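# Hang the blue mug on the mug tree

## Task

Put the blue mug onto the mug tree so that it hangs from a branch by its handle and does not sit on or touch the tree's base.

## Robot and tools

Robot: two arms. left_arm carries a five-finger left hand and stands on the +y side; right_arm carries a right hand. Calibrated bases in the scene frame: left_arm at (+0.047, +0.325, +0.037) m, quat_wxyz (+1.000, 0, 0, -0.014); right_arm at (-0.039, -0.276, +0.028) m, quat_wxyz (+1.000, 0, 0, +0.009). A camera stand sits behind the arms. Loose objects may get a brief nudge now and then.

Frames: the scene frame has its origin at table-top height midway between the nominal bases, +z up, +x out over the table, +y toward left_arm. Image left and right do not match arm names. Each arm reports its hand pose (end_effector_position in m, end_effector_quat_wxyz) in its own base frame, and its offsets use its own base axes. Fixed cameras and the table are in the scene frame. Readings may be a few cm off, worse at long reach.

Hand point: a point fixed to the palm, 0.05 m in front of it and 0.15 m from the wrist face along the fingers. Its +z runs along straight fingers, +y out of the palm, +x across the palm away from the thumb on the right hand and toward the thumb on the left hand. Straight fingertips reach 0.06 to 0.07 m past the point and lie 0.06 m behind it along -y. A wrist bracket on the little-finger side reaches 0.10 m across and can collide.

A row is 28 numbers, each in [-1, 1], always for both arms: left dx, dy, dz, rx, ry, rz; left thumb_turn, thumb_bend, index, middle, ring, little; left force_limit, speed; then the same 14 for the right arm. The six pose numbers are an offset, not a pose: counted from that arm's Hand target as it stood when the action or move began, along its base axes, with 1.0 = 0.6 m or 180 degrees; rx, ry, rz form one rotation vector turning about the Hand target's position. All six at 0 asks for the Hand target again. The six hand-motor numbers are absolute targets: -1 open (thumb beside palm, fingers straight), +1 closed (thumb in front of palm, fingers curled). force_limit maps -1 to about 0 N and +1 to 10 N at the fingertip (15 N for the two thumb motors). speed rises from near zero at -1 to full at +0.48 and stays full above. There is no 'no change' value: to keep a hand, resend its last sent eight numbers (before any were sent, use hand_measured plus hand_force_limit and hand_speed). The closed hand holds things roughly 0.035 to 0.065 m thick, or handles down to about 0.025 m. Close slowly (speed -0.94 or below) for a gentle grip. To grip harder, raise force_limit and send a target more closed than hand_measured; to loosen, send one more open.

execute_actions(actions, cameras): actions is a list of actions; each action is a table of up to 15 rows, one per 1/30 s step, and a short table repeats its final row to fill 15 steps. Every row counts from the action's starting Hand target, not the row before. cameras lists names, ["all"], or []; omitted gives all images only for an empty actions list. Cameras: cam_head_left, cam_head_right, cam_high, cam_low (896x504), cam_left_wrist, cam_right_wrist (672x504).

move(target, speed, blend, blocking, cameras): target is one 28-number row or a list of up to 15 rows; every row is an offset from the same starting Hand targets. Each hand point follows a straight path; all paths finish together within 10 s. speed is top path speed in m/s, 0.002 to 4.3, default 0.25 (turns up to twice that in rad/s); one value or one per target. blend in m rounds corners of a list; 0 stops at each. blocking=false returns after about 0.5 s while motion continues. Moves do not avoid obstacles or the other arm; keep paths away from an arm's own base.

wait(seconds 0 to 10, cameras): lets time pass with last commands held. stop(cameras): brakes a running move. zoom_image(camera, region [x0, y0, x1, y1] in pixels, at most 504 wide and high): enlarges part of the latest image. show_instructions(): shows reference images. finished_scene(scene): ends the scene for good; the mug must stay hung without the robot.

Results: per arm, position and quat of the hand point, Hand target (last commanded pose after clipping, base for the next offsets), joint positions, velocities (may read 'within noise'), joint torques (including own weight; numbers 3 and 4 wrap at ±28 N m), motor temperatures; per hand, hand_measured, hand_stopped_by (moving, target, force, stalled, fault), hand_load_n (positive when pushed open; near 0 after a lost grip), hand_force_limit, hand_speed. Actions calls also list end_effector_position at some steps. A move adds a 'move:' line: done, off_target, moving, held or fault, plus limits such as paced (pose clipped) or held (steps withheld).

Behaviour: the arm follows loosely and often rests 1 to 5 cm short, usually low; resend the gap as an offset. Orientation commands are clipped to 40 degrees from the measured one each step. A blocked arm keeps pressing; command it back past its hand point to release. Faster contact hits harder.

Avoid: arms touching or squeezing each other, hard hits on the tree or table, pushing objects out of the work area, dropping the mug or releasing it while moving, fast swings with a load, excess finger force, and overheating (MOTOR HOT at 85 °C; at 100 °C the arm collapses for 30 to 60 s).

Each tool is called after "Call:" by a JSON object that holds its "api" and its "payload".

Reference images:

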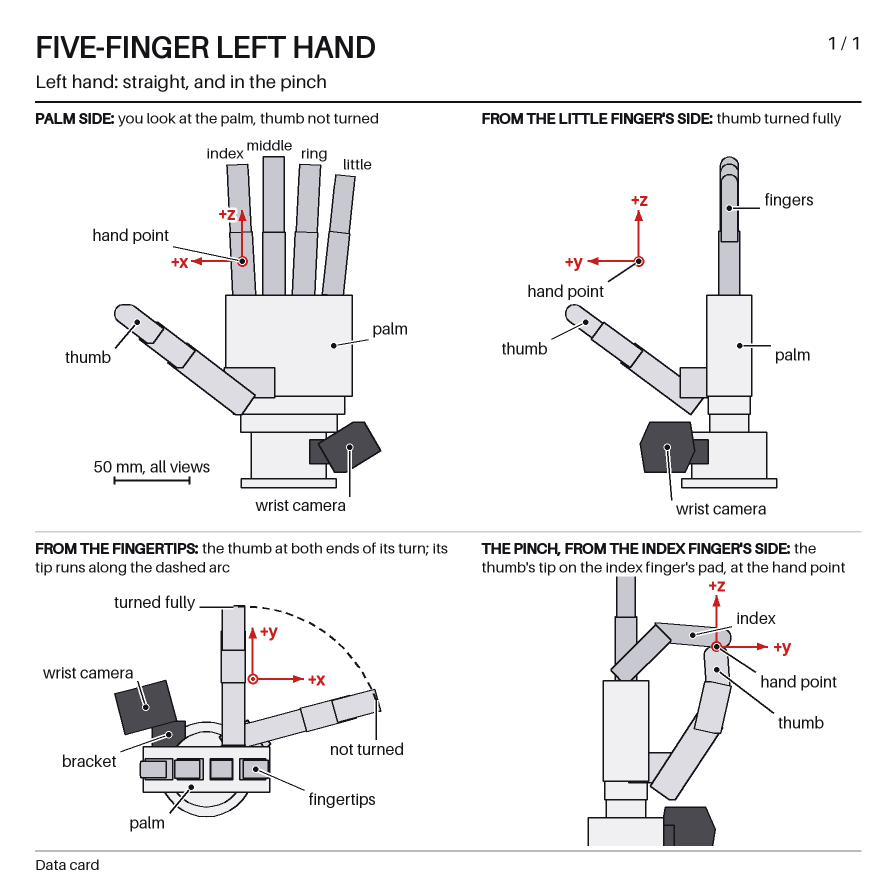

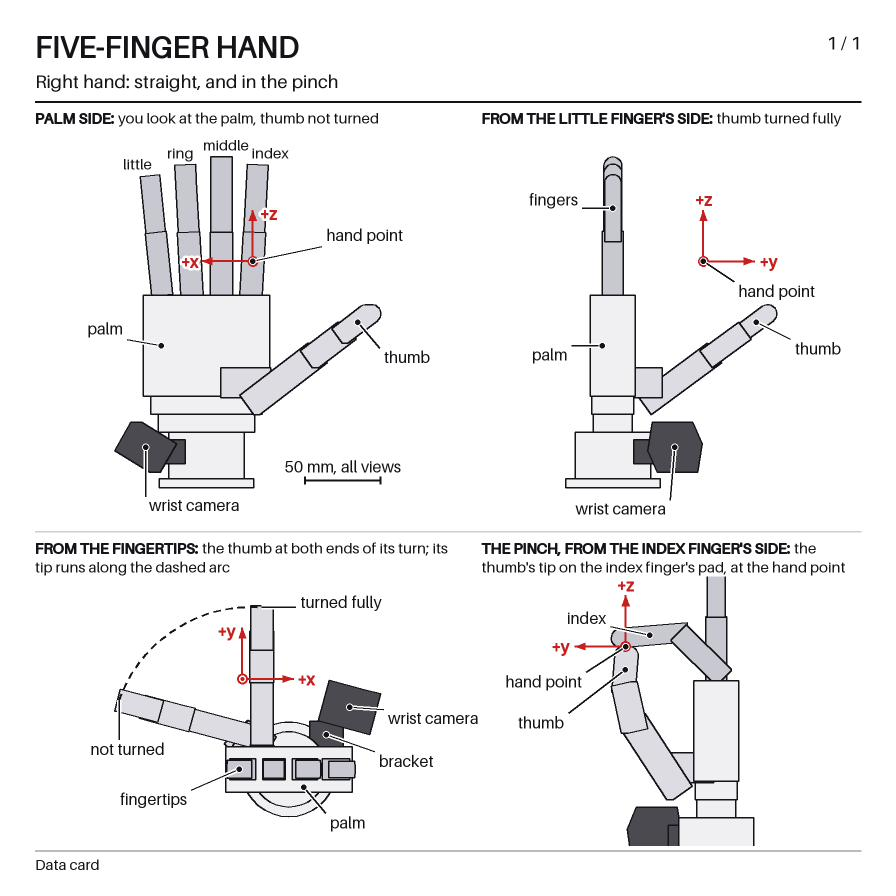

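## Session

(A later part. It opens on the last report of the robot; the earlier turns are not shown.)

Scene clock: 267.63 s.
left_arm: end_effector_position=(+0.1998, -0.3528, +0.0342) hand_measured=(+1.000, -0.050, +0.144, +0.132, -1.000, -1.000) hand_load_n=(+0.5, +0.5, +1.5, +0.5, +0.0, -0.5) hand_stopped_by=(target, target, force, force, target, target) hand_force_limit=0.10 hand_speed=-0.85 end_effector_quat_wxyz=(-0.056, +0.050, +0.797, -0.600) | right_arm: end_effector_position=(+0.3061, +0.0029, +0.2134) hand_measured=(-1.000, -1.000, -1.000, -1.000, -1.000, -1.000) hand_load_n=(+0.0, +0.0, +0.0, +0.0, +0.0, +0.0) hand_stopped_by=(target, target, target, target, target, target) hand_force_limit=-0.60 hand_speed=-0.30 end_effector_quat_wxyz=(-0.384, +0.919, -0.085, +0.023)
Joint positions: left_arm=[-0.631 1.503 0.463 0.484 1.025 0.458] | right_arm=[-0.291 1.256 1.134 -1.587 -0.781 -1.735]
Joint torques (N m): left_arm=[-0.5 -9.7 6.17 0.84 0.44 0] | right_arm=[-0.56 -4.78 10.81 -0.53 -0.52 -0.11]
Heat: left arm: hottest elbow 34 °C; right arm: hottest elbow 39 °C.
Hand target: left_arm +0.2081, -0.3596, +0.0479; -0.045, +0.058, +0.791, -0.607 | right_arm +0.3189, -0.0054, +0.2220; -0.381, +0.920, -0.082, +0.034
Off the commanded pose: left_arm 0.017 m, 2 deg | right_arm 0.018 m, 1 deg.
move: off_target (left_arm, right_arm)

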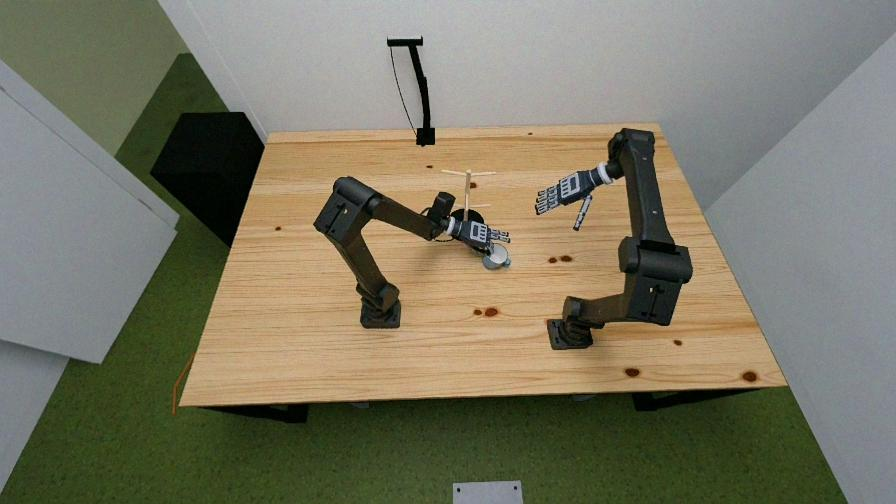

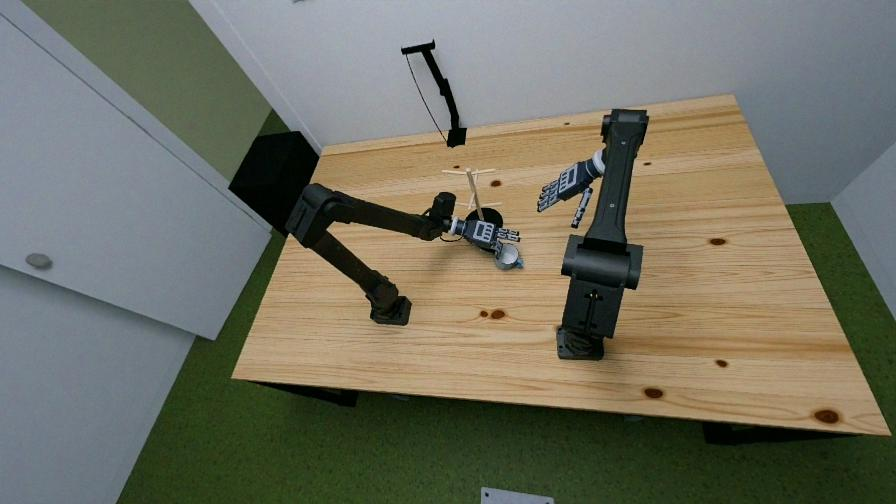

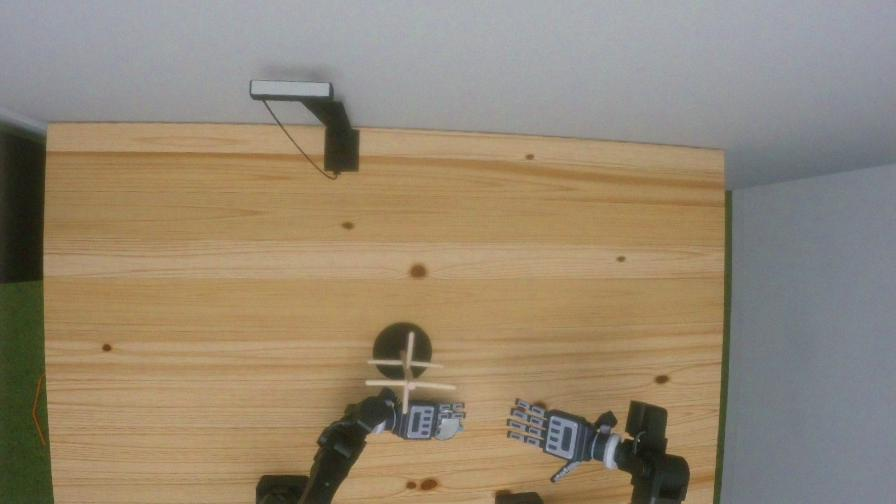

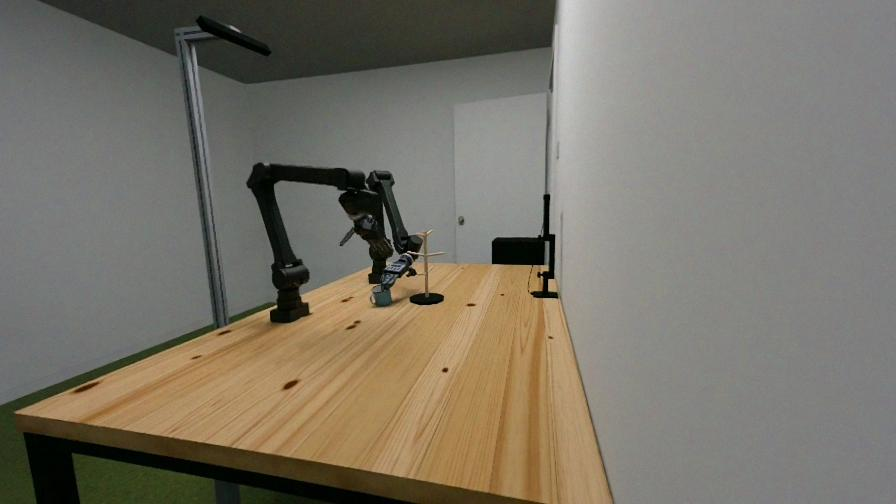

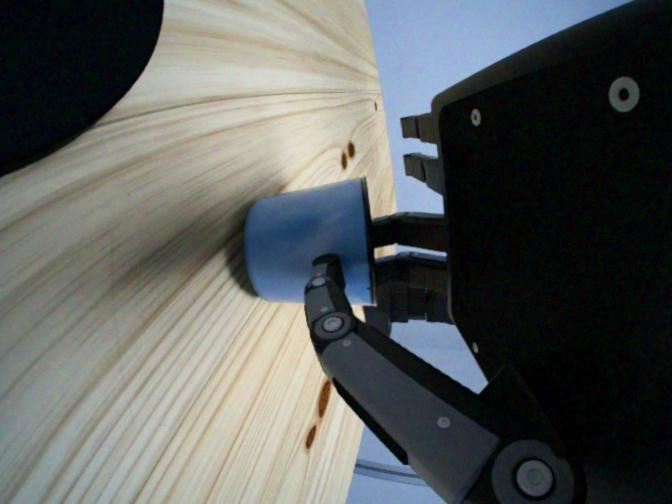

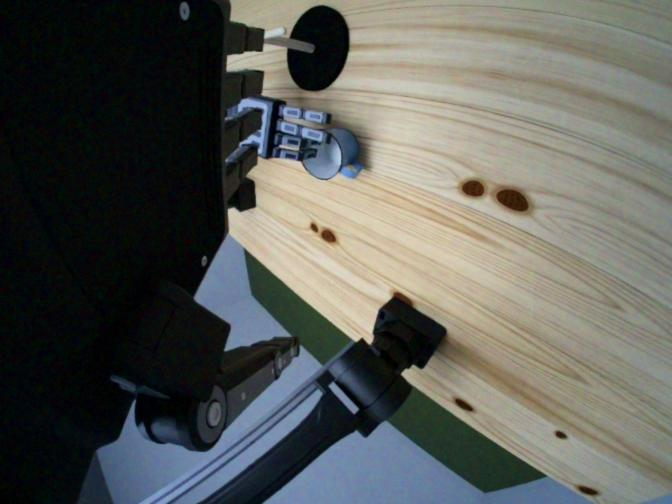

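Call:
{"api": "move", "payload": {"target": [0.0,0.0,0.0,0,0,0,1.0,-0.05,0.65,0.65,-1,-1,0.1,-0.88,0,0,0,0,0,0,-1,-1,-1,-1,-1,-1,-0.6,-0.3], "speed": 0.04, "cameras": ["cam_low","cam_head_left","cam_left_wrist"]}}

Call:
{"api": "zoom_image", "payload": {"camera": "cam_low", "region": [340, 220, 440, 320]}}

Call:
{"api": "zoom_image", "payload": {"camera": "cam_left_wrist", "region": [220, 120, 460, 320]}}

Call:
{"api": "zoom_image", "payload": {"camera": "cam_head_left", "region": [430, 190, 530, 290]}}

Scene clock: 269.17 s.
left_arm: end_effector_position=(+0.1999, -0.3529, +0.0349) hand_measured=(+1.000, -0.050, +0.164, +0.162, -1.000, -1.000) hand_load_n=(-0.5, +2.0, +7.0, +7.0, +0.0, +0.0) hand_stopped_by=(target, target, force, force, target, target) hand_force_limit=0.10 hand_speed=-0.88 end_effector_quat_wxyz=(-0.055, +0.050, +0.796, -0.600) | right_arm: end_effector_position=(+0.3061, +0.0029, +0.2134) hand_measured=(-1.000, -1.000, -1.000, -1.000, -1.000, -1.000) hand_load_n=(+0.0, +0.0, +0.0, +0.0, +0.0, +0.0) hand_stopped_by=(target, target, target, target, target, target) hand_force_limit=-0.60 hand_speed=-0.30 end_effector_quat_wxyz=(-0.384, +0.919, -0.085, +0.023)
Joint positions: left_arm=[-0.631 1.501 0.463 0.483 1.025 0.458] | right_arm=[-0.291 1.256 1.134 -1.587 -0.781 -1.735]
Joint torques (N m): left_arm=[-0.38 -9.47 6.26 0.85 0.44 0.02] | right_arm=[0.09 -4.72 10.78 -0.57 -0.52 -0.13]
Heat: left arm: hottest elbow 34 °C; right arm: hottest elbow 39 °C.
Hand target: left_arm +0.2081, -0.3596, +0.0480; -0.045, +0.058, +0.791, -0.607 | right_arm +0.3189, -0.0054, +0.2220; -0.381, +0.920, -0.082, +0.034
Off the commanded pose: left_arm 0.017 m, 2 deg | right_arm 0.018 m, 1 deg.
move: off_target (left_arm, right_arm)
Images, in order (width x height): cam_head_left 896x504, cam_low 896x504, cam_left_wrist 672x504.

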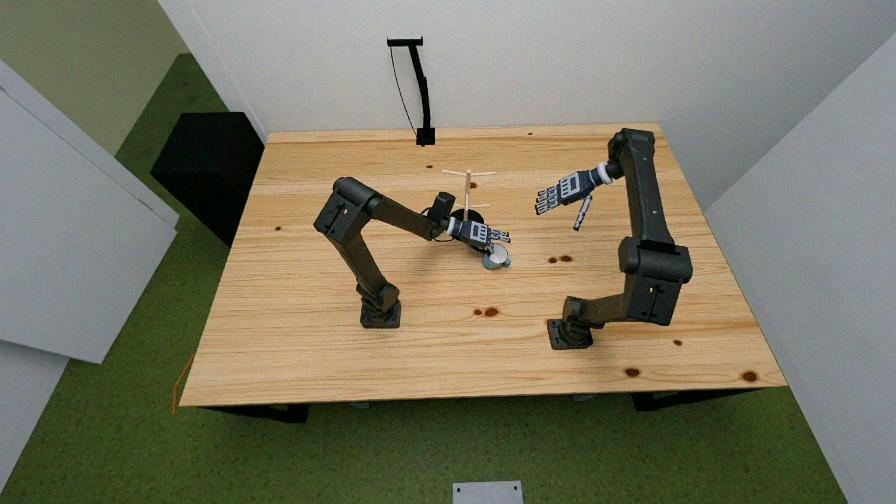

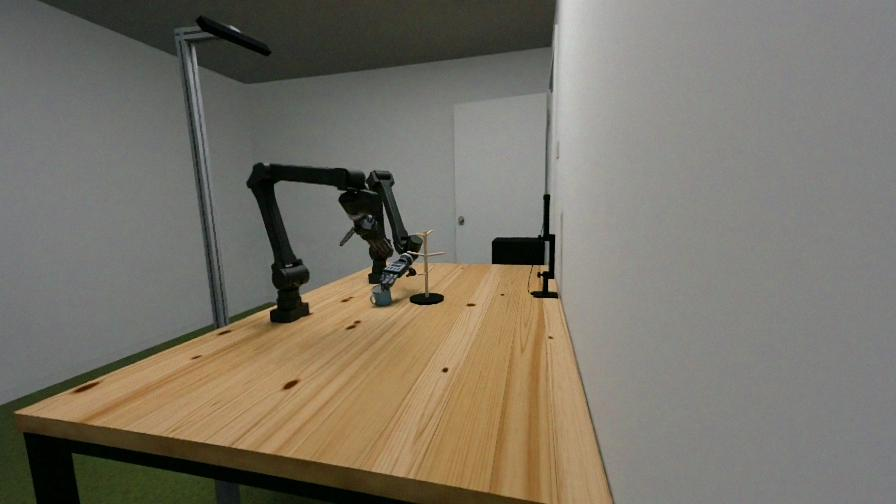

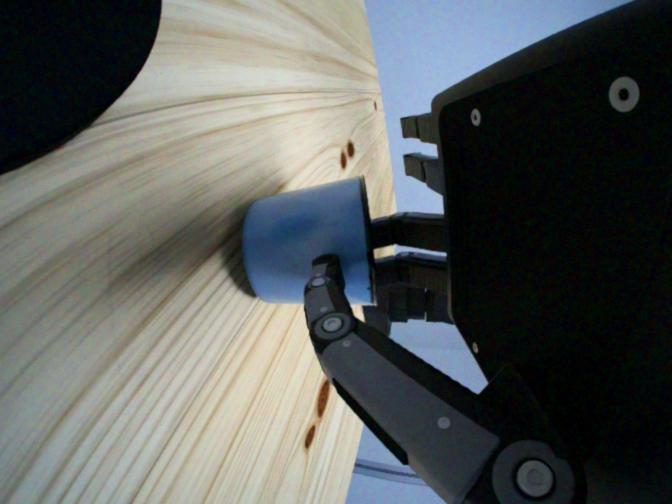

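Scaled by 5.040 from the camera's 896x504 image, which has a finer 1280x720 frame.

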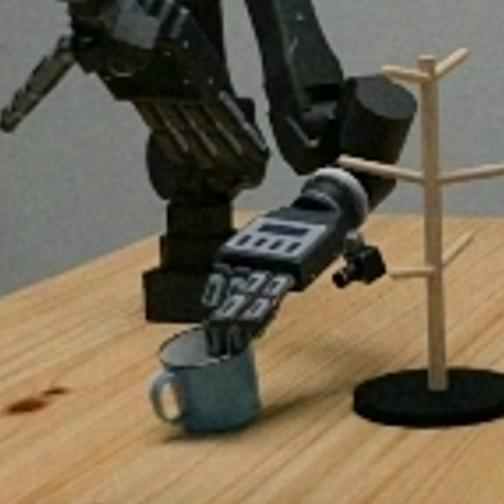

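Scaled by 2.100 from the camera's 672x504 image, which has a finer 960x720 frame.

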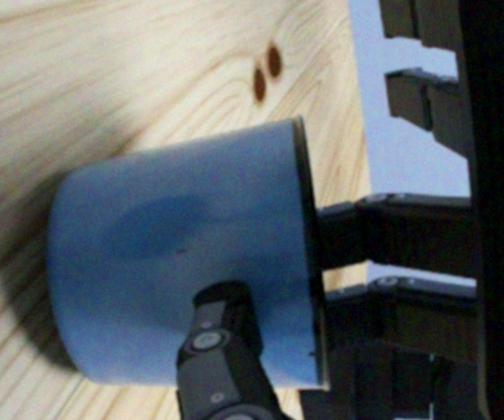

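Scaled by 5.040 from the camera's 896x504 image, which has a finer 1280x720 frame.

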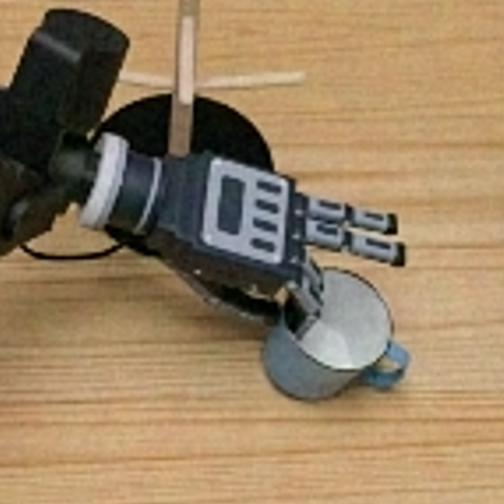

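Call:
{"api": "move", "payload": {"target": [-0.15,0.008,0.0167,0,0,0,1.0,-0.05,0.65,0.65,-1,-1,0.1,-0.88,0,0,0,0,0,0,-1,-1,-1,-1,-1,-1,-0.6,-0.3], "speed": 0.08, "cameras": ["cam_low","cam_head_left","cam_left_wrist","cam_high"]}}

Call:
{"api": "zoom_image", "payload": {"camera": "cam_low", "region": [320, 220, 440, 320]}}

Call:
{"api": "zoom_image", "payload": {"camera": "cam_head_left", "region": [430, 210, 530, 310]}}

Call:
{"api": "zoom_image", "payload": {"camera": "cam_high", "region": [340, 310, 500, 500]}}

Scene clock: 277.93 s.
left_arm: end_effector_position=(+0.1175, -0.3488, +0.0457) hand_measured=(+1.000, -0.050, +0.164, +0.162, -1.000, -1.000) hand_load_n=(-0.5, +0.5, +6.5, +5.0, +0.0, +0.0) hand_stopped_by=(target, target, force, force, target, target) hand_force_limit=0.10 hand_speed=-0.88 end_effector_quat_wxyz=(-0.053, +0.048, +0.801, -0.595) | right_arm: end_effector_position=(+0.3061, +0.0029, +0.2134) hand_measured=(-1.000, -1.000, -1.000, -1.000, -1.000, -1.000) hand_load_n=(+0.0, +0.0, +0.0, +0.0, +0.0, +0.0) hand_stopped_by=(target, target, target, target, target, target) hand_force_limit=-0.60 hand_speed=-0.30 end_effector_quat_wxyz=(-0.384, +0.919, -0.085, +0.023)
Joint positions: left_arm=[-0.816 1.297 0.29 0.556 0.852 0.321] | right_arm=[-0.291 1.256 1.134 -1.587 -0.781 -1.735]
Joint torques (N m): left_arm=[-1.2 -7 5.24 2.06 0.33 -0.05] | right_arm=[-0.09 -4.72 10.78 -0.51 -0.52 -0.12]
Heat: left arm: hottest elbow 34 °C; right arm: hottest elbow 39 °C.
Hand target: left_arm +0.1181, -0.3548, +0.0580; -0.045, +0.058, +0.791, -0.607 | right_arm +0.3189, -0.0054, +0.2220; -0.381, +0.920, -0.082, +0.034
Off the commanded pose: left_arm 0.014 m, 2 deg | right_arm 0.018 m, 1 deg.
move: off_target (left_arm, right_arm)
Images, in order (width x height): cam_head_left 896x504, cam_high 896x504, cam_low 896x504, cam_left_wrist 672x504.

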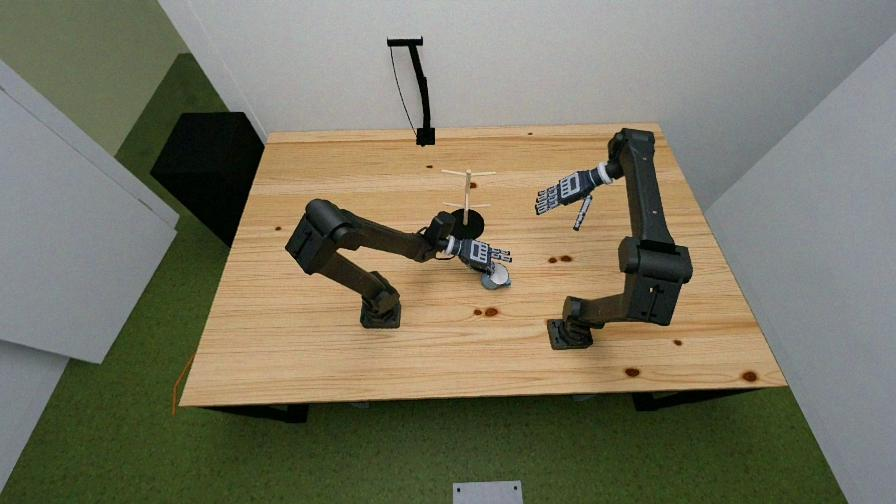

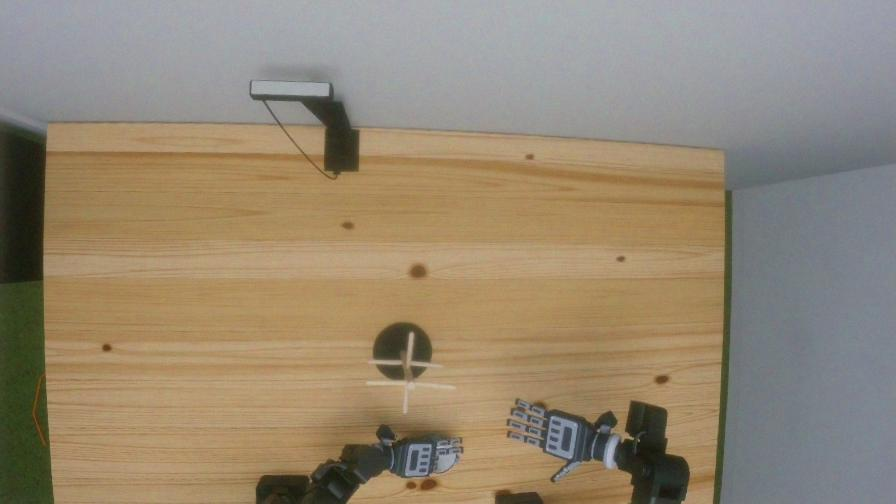

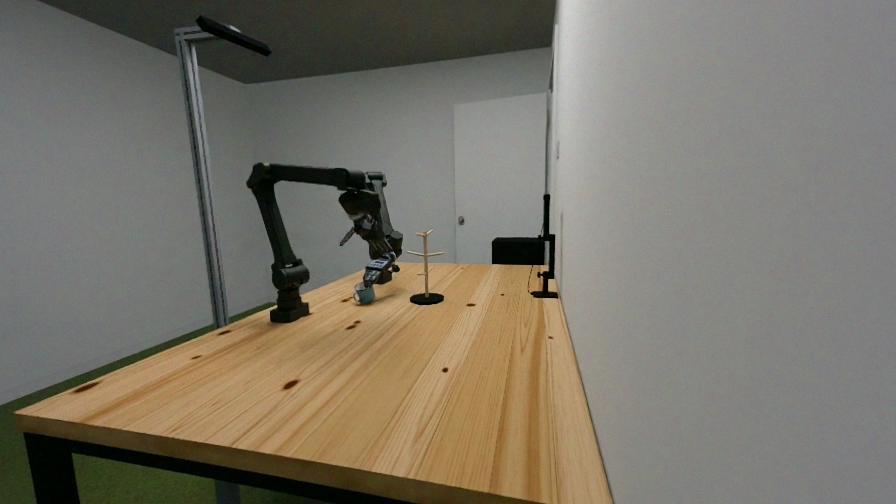

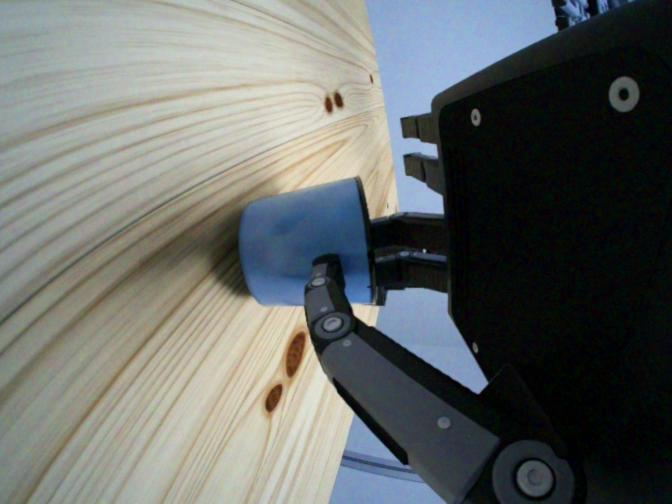

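Scaled by 4.200 from the camera's 896x504 image, which has a finer 1280x720 frame.

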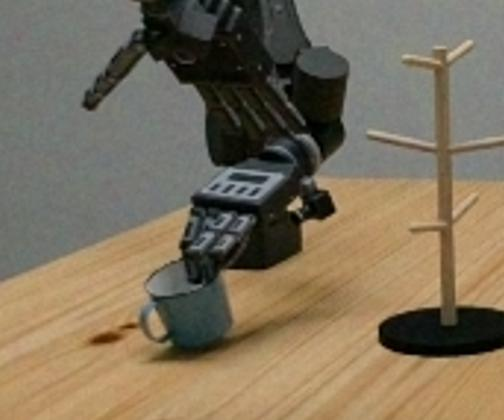

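Scaled by 5.040 from the camera's 896x504 image, which has a finer 1280x720 frame.

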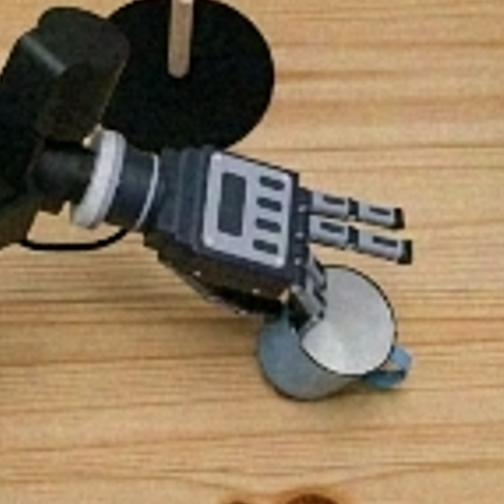

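Scaled by 2.653 from the camera's 896x504 image, which has a finer 1280x720 frame.

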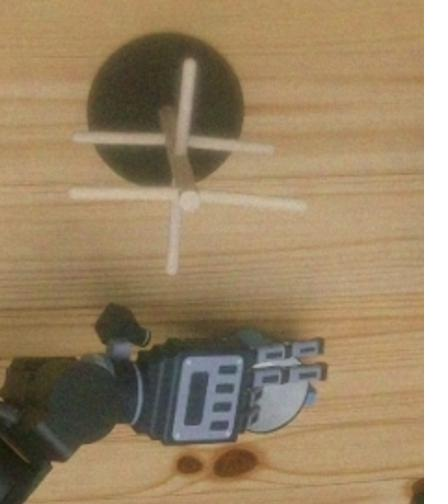

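Call:
{"api": "move", "payload": {"target": [[0,0,0.52,0,0,0,1.0,-0.05,0.65,0.65,-1,-1,0.1,-0.88,0,0,0,0,0,0,-1,-1,-1,-1,-1,-1,-0.6,-0.3],[0.5668,0.3042,0.55,-0.0611,0.0028,0.0611,1.0,-0.05,0.65,0.65,-1,-1,0.1,-0.88,0,0,0,0,0,0,-1,-1,-1,-1,-1,-1,-0.6,-0.3]], "speed": 0.12, "blend": [0.05,0], "cameras": ["cam_low","cam_head_left","cam_left_wrist","cam_high","cam_head_right"]}}

Call:
{"api": "zoom_image", "payload": {"camera": "cam_low", "region": [360, 170, 510, 310]}}

Call:
{"api": "zoom_image", "payload": {"camera": "cam_head_left", "region": [400, 110, 520, 230]}}

Call:
{"api": "zoom_image", "payload": {"camera": "cam_high", "region": [340, 250, 500, 420]}}

Scene clock: 288.10 s.
left_arm: end_effector_position=(+0.4474, -0.1742, +0.3729) hand_measured=(+1.000, -0.050, +0.164, +0.162, -1.000, -1.000) hand_load_n=(-0.5, +0.0, +6.5, +4.5, +0.0, +0.0) hand_stopped_by=(target, target, force, force, target, target) hand_force_limit=0.10 hand_speed=-0.88 end_effector_quat_wxyz=(+0.011, -0.036, +0.730, -0.682) | right_arm: end_effector_position=(+0.3061, +0.0029, +0.2134) hand_measured=(-1.000, -1.000, -1.000, -1.000, -1.000, -1.000) hand_load_n=(-0.5, +0.0, +0.0, +0.0, +0.0, +0.0) hand_stopped_by=(target, target, target, target, target, target) hand_force_limit=-0.60 hand_speed=-0.30 end_effector_quat_wxyz=(-0.384, +0.919, -0.085, +0.023)
Joint positions: left_arm=[0.038 1.49 1.492 -1.196 1.497 1.16] | right_arm=[-0.291 1.256 1.134 -1.587 -0.781 -1.735]
Joint torques (N m): left_arm=[-0.26 -10.99 11.69 0.12 1.17 0.09] | right_arm=[0.15 -4.95 10.82 -0.46 -0.48 -0.13]
Heat: left arm: hottest elbow 35 °C; right arm: hottest elbow 39 °C.
Hand target: left_arm +0.4581, -0.1723, +0.3880; +0.016, -0.017, +0.731, -0.682 | right_arm +0.3189, -0.0054, +0.2220; -0.381, +0.920, -0.082, +0.034
Off the commanded pose: left_arm 0.019 m, 2 deg | right_arm 0.018 m, 1 deg.
move: off_target (left_arm, right_arm)
Images, in order (width x height): cam_head_left 896x504, cam_head_right 896x504, cam_high 896x504, cam_low 896x504, cam_left_wrist 672x504.

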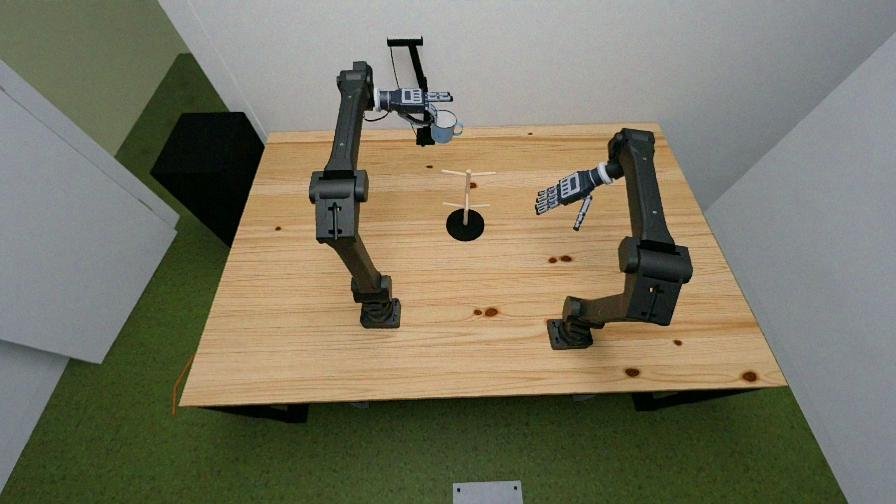

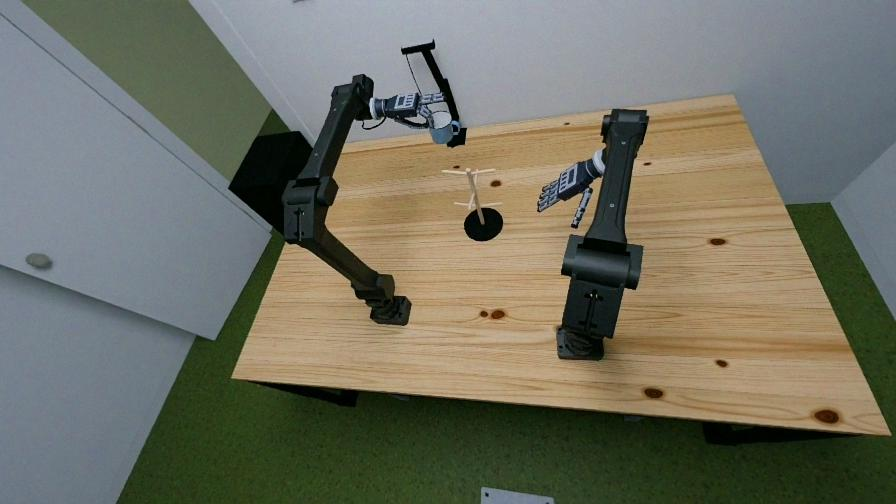

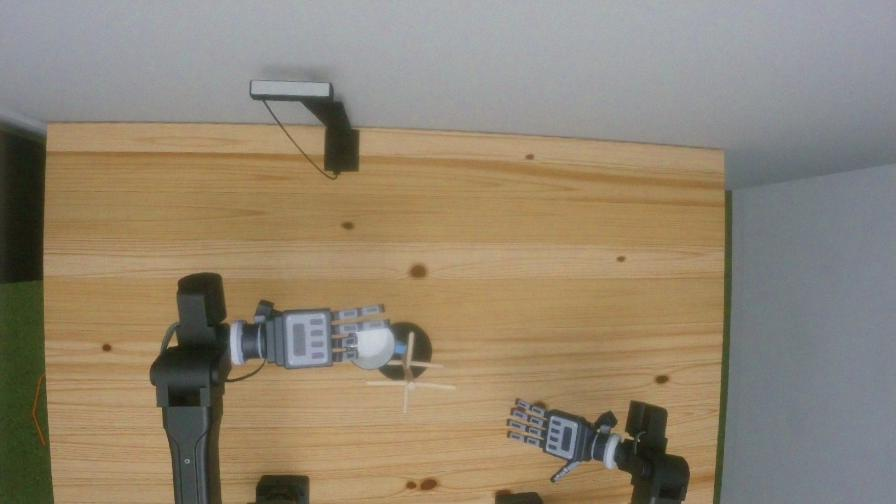

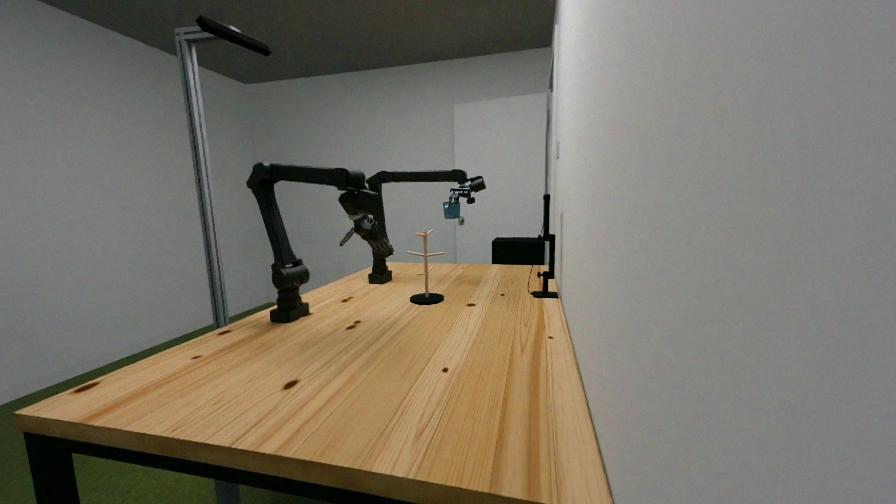

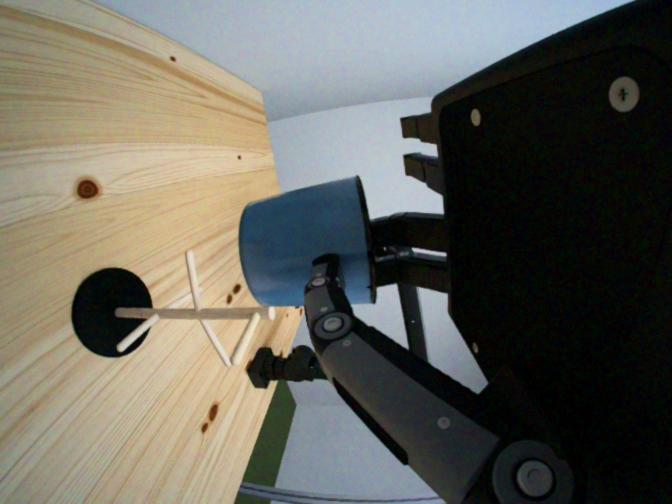

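Scaled by 3.360 from the camera's 896x504 image, which has a finer 1280x720 frame.

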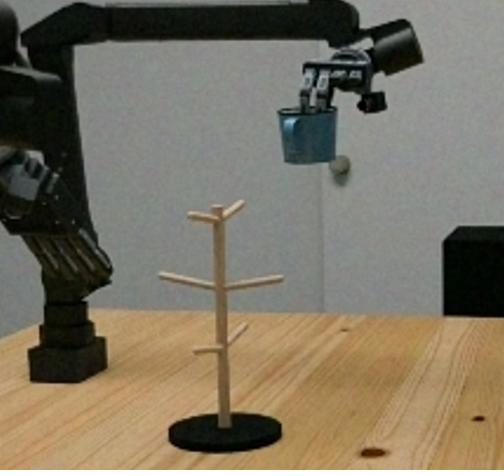

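Scaled by 4.200 from the camera's 896x504 image, which has a finer 1280x720 frame.

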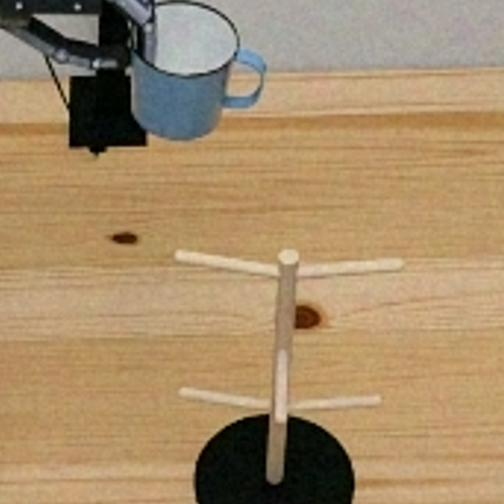

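Scaled by 2.965 from the camera's 896x504 image, which has a finer 1280x720 frame.

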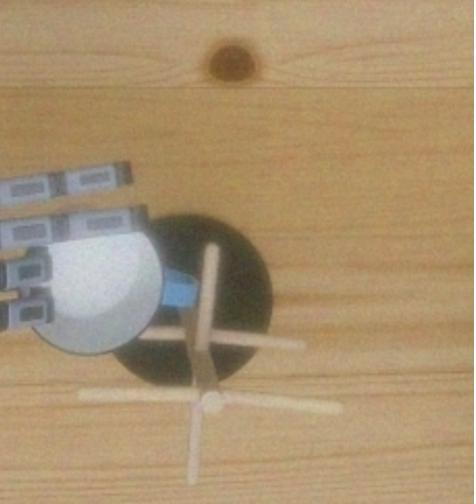

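Call:
{"api": "move", "payload": {"target": [0.055,0,-0.26,0,0,0,1.0,-0.05,0.65,0.65,-1,-1,0.1,-0.88,0,0,0,0,0,0,-1,-1,-1,-1,-1,-1,-0.6,-0.3], "speed": 0.1, "cameras": ["cam_low","cam_head_left","cam_left_wrist","cam_high","cam_head_right","cam_right_wrist"]}}

Call:
{"api": "zoom_image", "payload": {"camera": "cam_low", "region": [380, 210, 480, 310]}}

Call:
{"api": "zoom_image", "payload": {"camera": "cam_head_left", "region": [400, 140, 520, 240]}}

Call:
{"api": "zoom_image", "payload": {"camera": "cam_high", "region": [340, 270, 480, 420]}}

Scene clock: 302.17 s.
left_arm: end_effector_position=(+0.4870, -0.1718, +0.2319) hand_measured=(+1.000, -0.050, +0.164, +0.162, -1.000, -1.000) hand_load_n=(-1.0, +0.5, +6.5, +5.0, +0.0, +0.0) hand_stopped_by=(target, target, force, force, target, target) hand_force_limit=0.10 hand_speed=-0.88 end_effector_quat_wxyz=(+0.017, -0.018, +0.733, -0.680) | right_arm: end_effector_position=(+0.3061, +0.0029, +0.2134) hand_measured=(-1.000, -1.000, -1.000, -1.000, -1.000, -1.000) hand_load_n=(+0.0, +0.0, +0.0, +0.0, -0.5, +0.0) hand_stopped_by=(target, target, target, target, target, target) hand_force_limit=-0.60 hand_speed=-0.30 end_effector_quat_wxyz=(-0.384, +0.919, -0.085, +0.023)
Joint positions: left_arm=[0.038 1.687 1.369 -1.083 1.495 1.402] | right_arm=[-0.291 1.256 1.134 -1.587 -0.781 -1.735]
Joint torques (N m): left_arm=[-0.38 -13.33 8.17 -0.1 1.16 0.11] | right_arm=[-0.32 -5.13 10.82 -0.42 -0.54 -0.1]
Heat: left arm: hottest elbow 36 °C; right arm: hottest elbow 40 °C.
Hand target: left_arm +0.4911, -0.1723, +0.2320; +0.016, -0.017, +0.731, -0.682 | right_arm +0.3189, -0.0054, +0.2220; -0.381, +0.920, -0.082, +0.034
Off the commanded pose: left_arm 0.004 m, 0 deg | right_arm 0.018 m, 1 deg.
move: off_target (right_arm)

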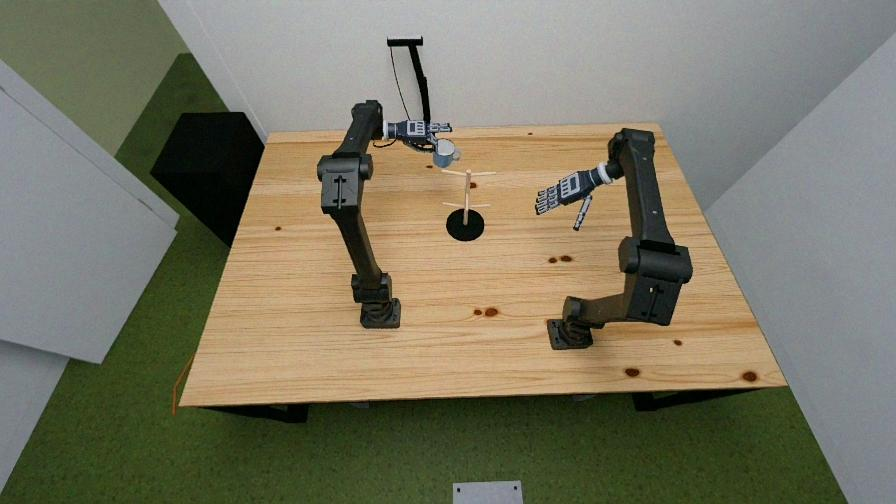

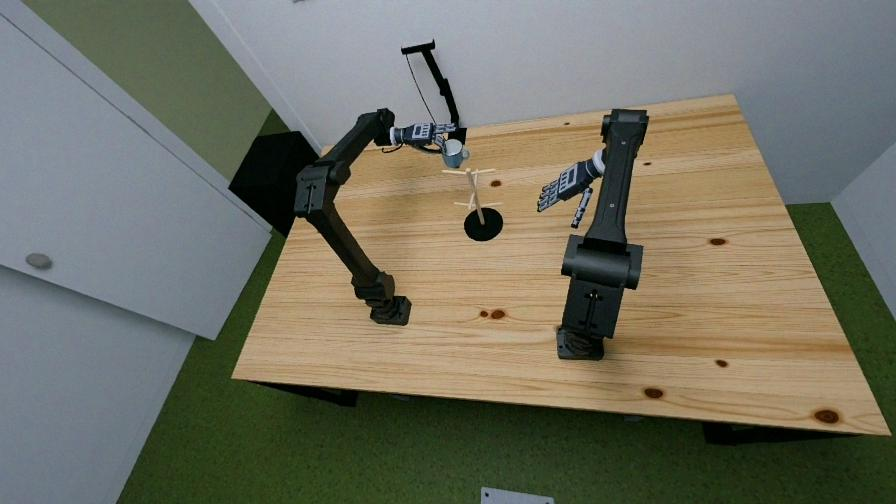

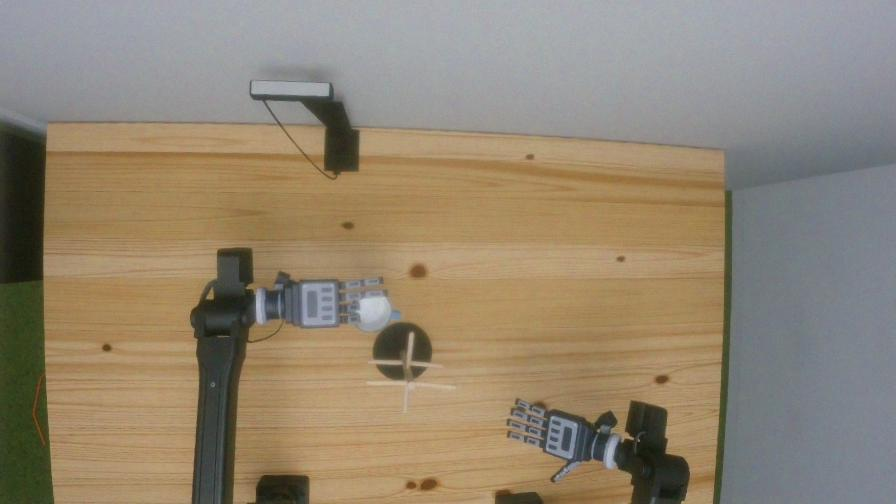

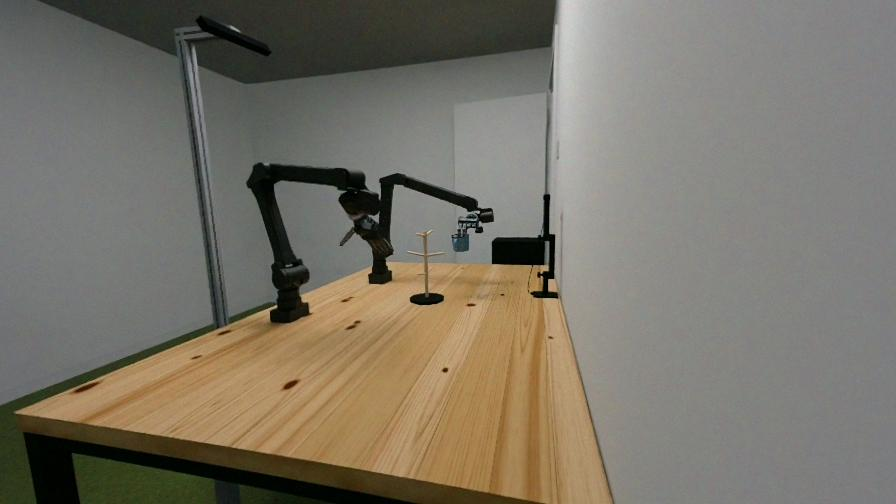

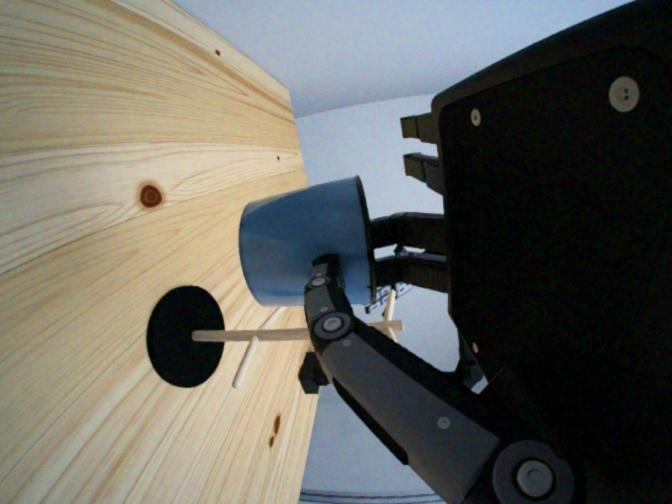

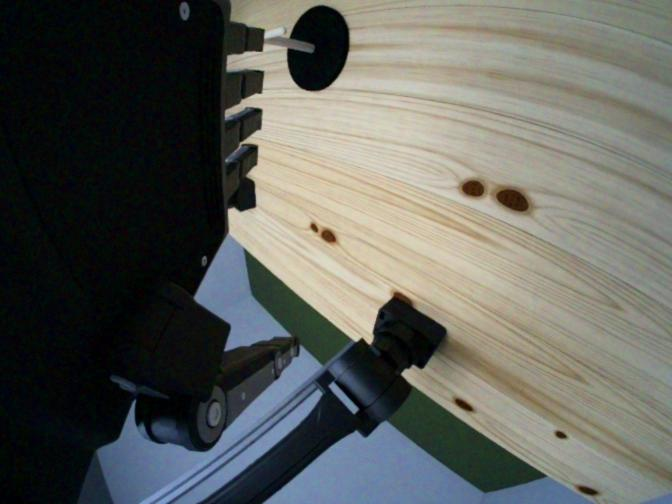

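Scaled by 5.040 from the camera's 896x504 image, which has a finer 1280x720 frame.

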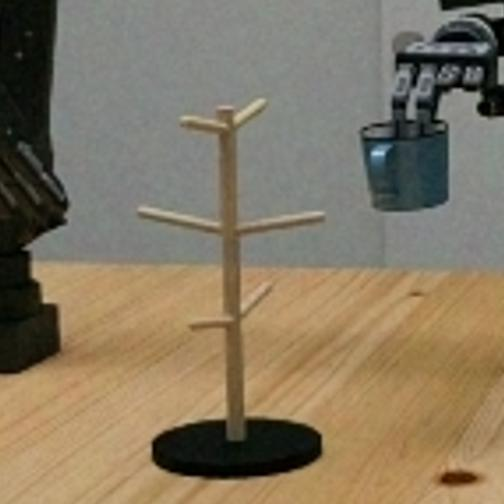

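Scaled by 4.200 from the camera's 896x504 image, which has a finer 1280x720 frame.

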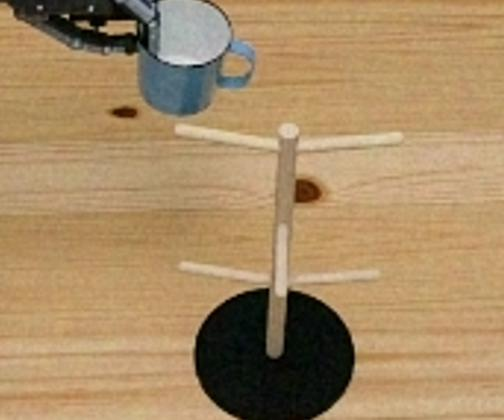

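Scaled by 3.360 from the camera's 896x504 image, which has a finer 1280x720 frame.

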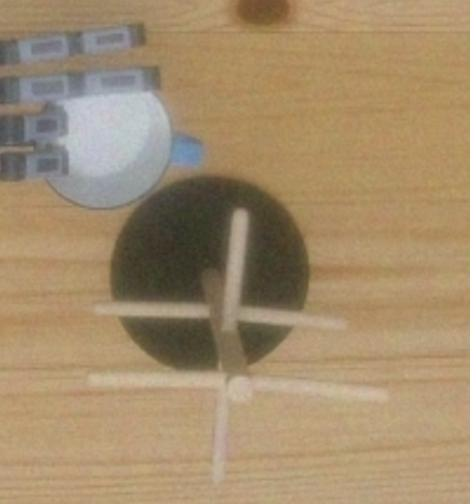

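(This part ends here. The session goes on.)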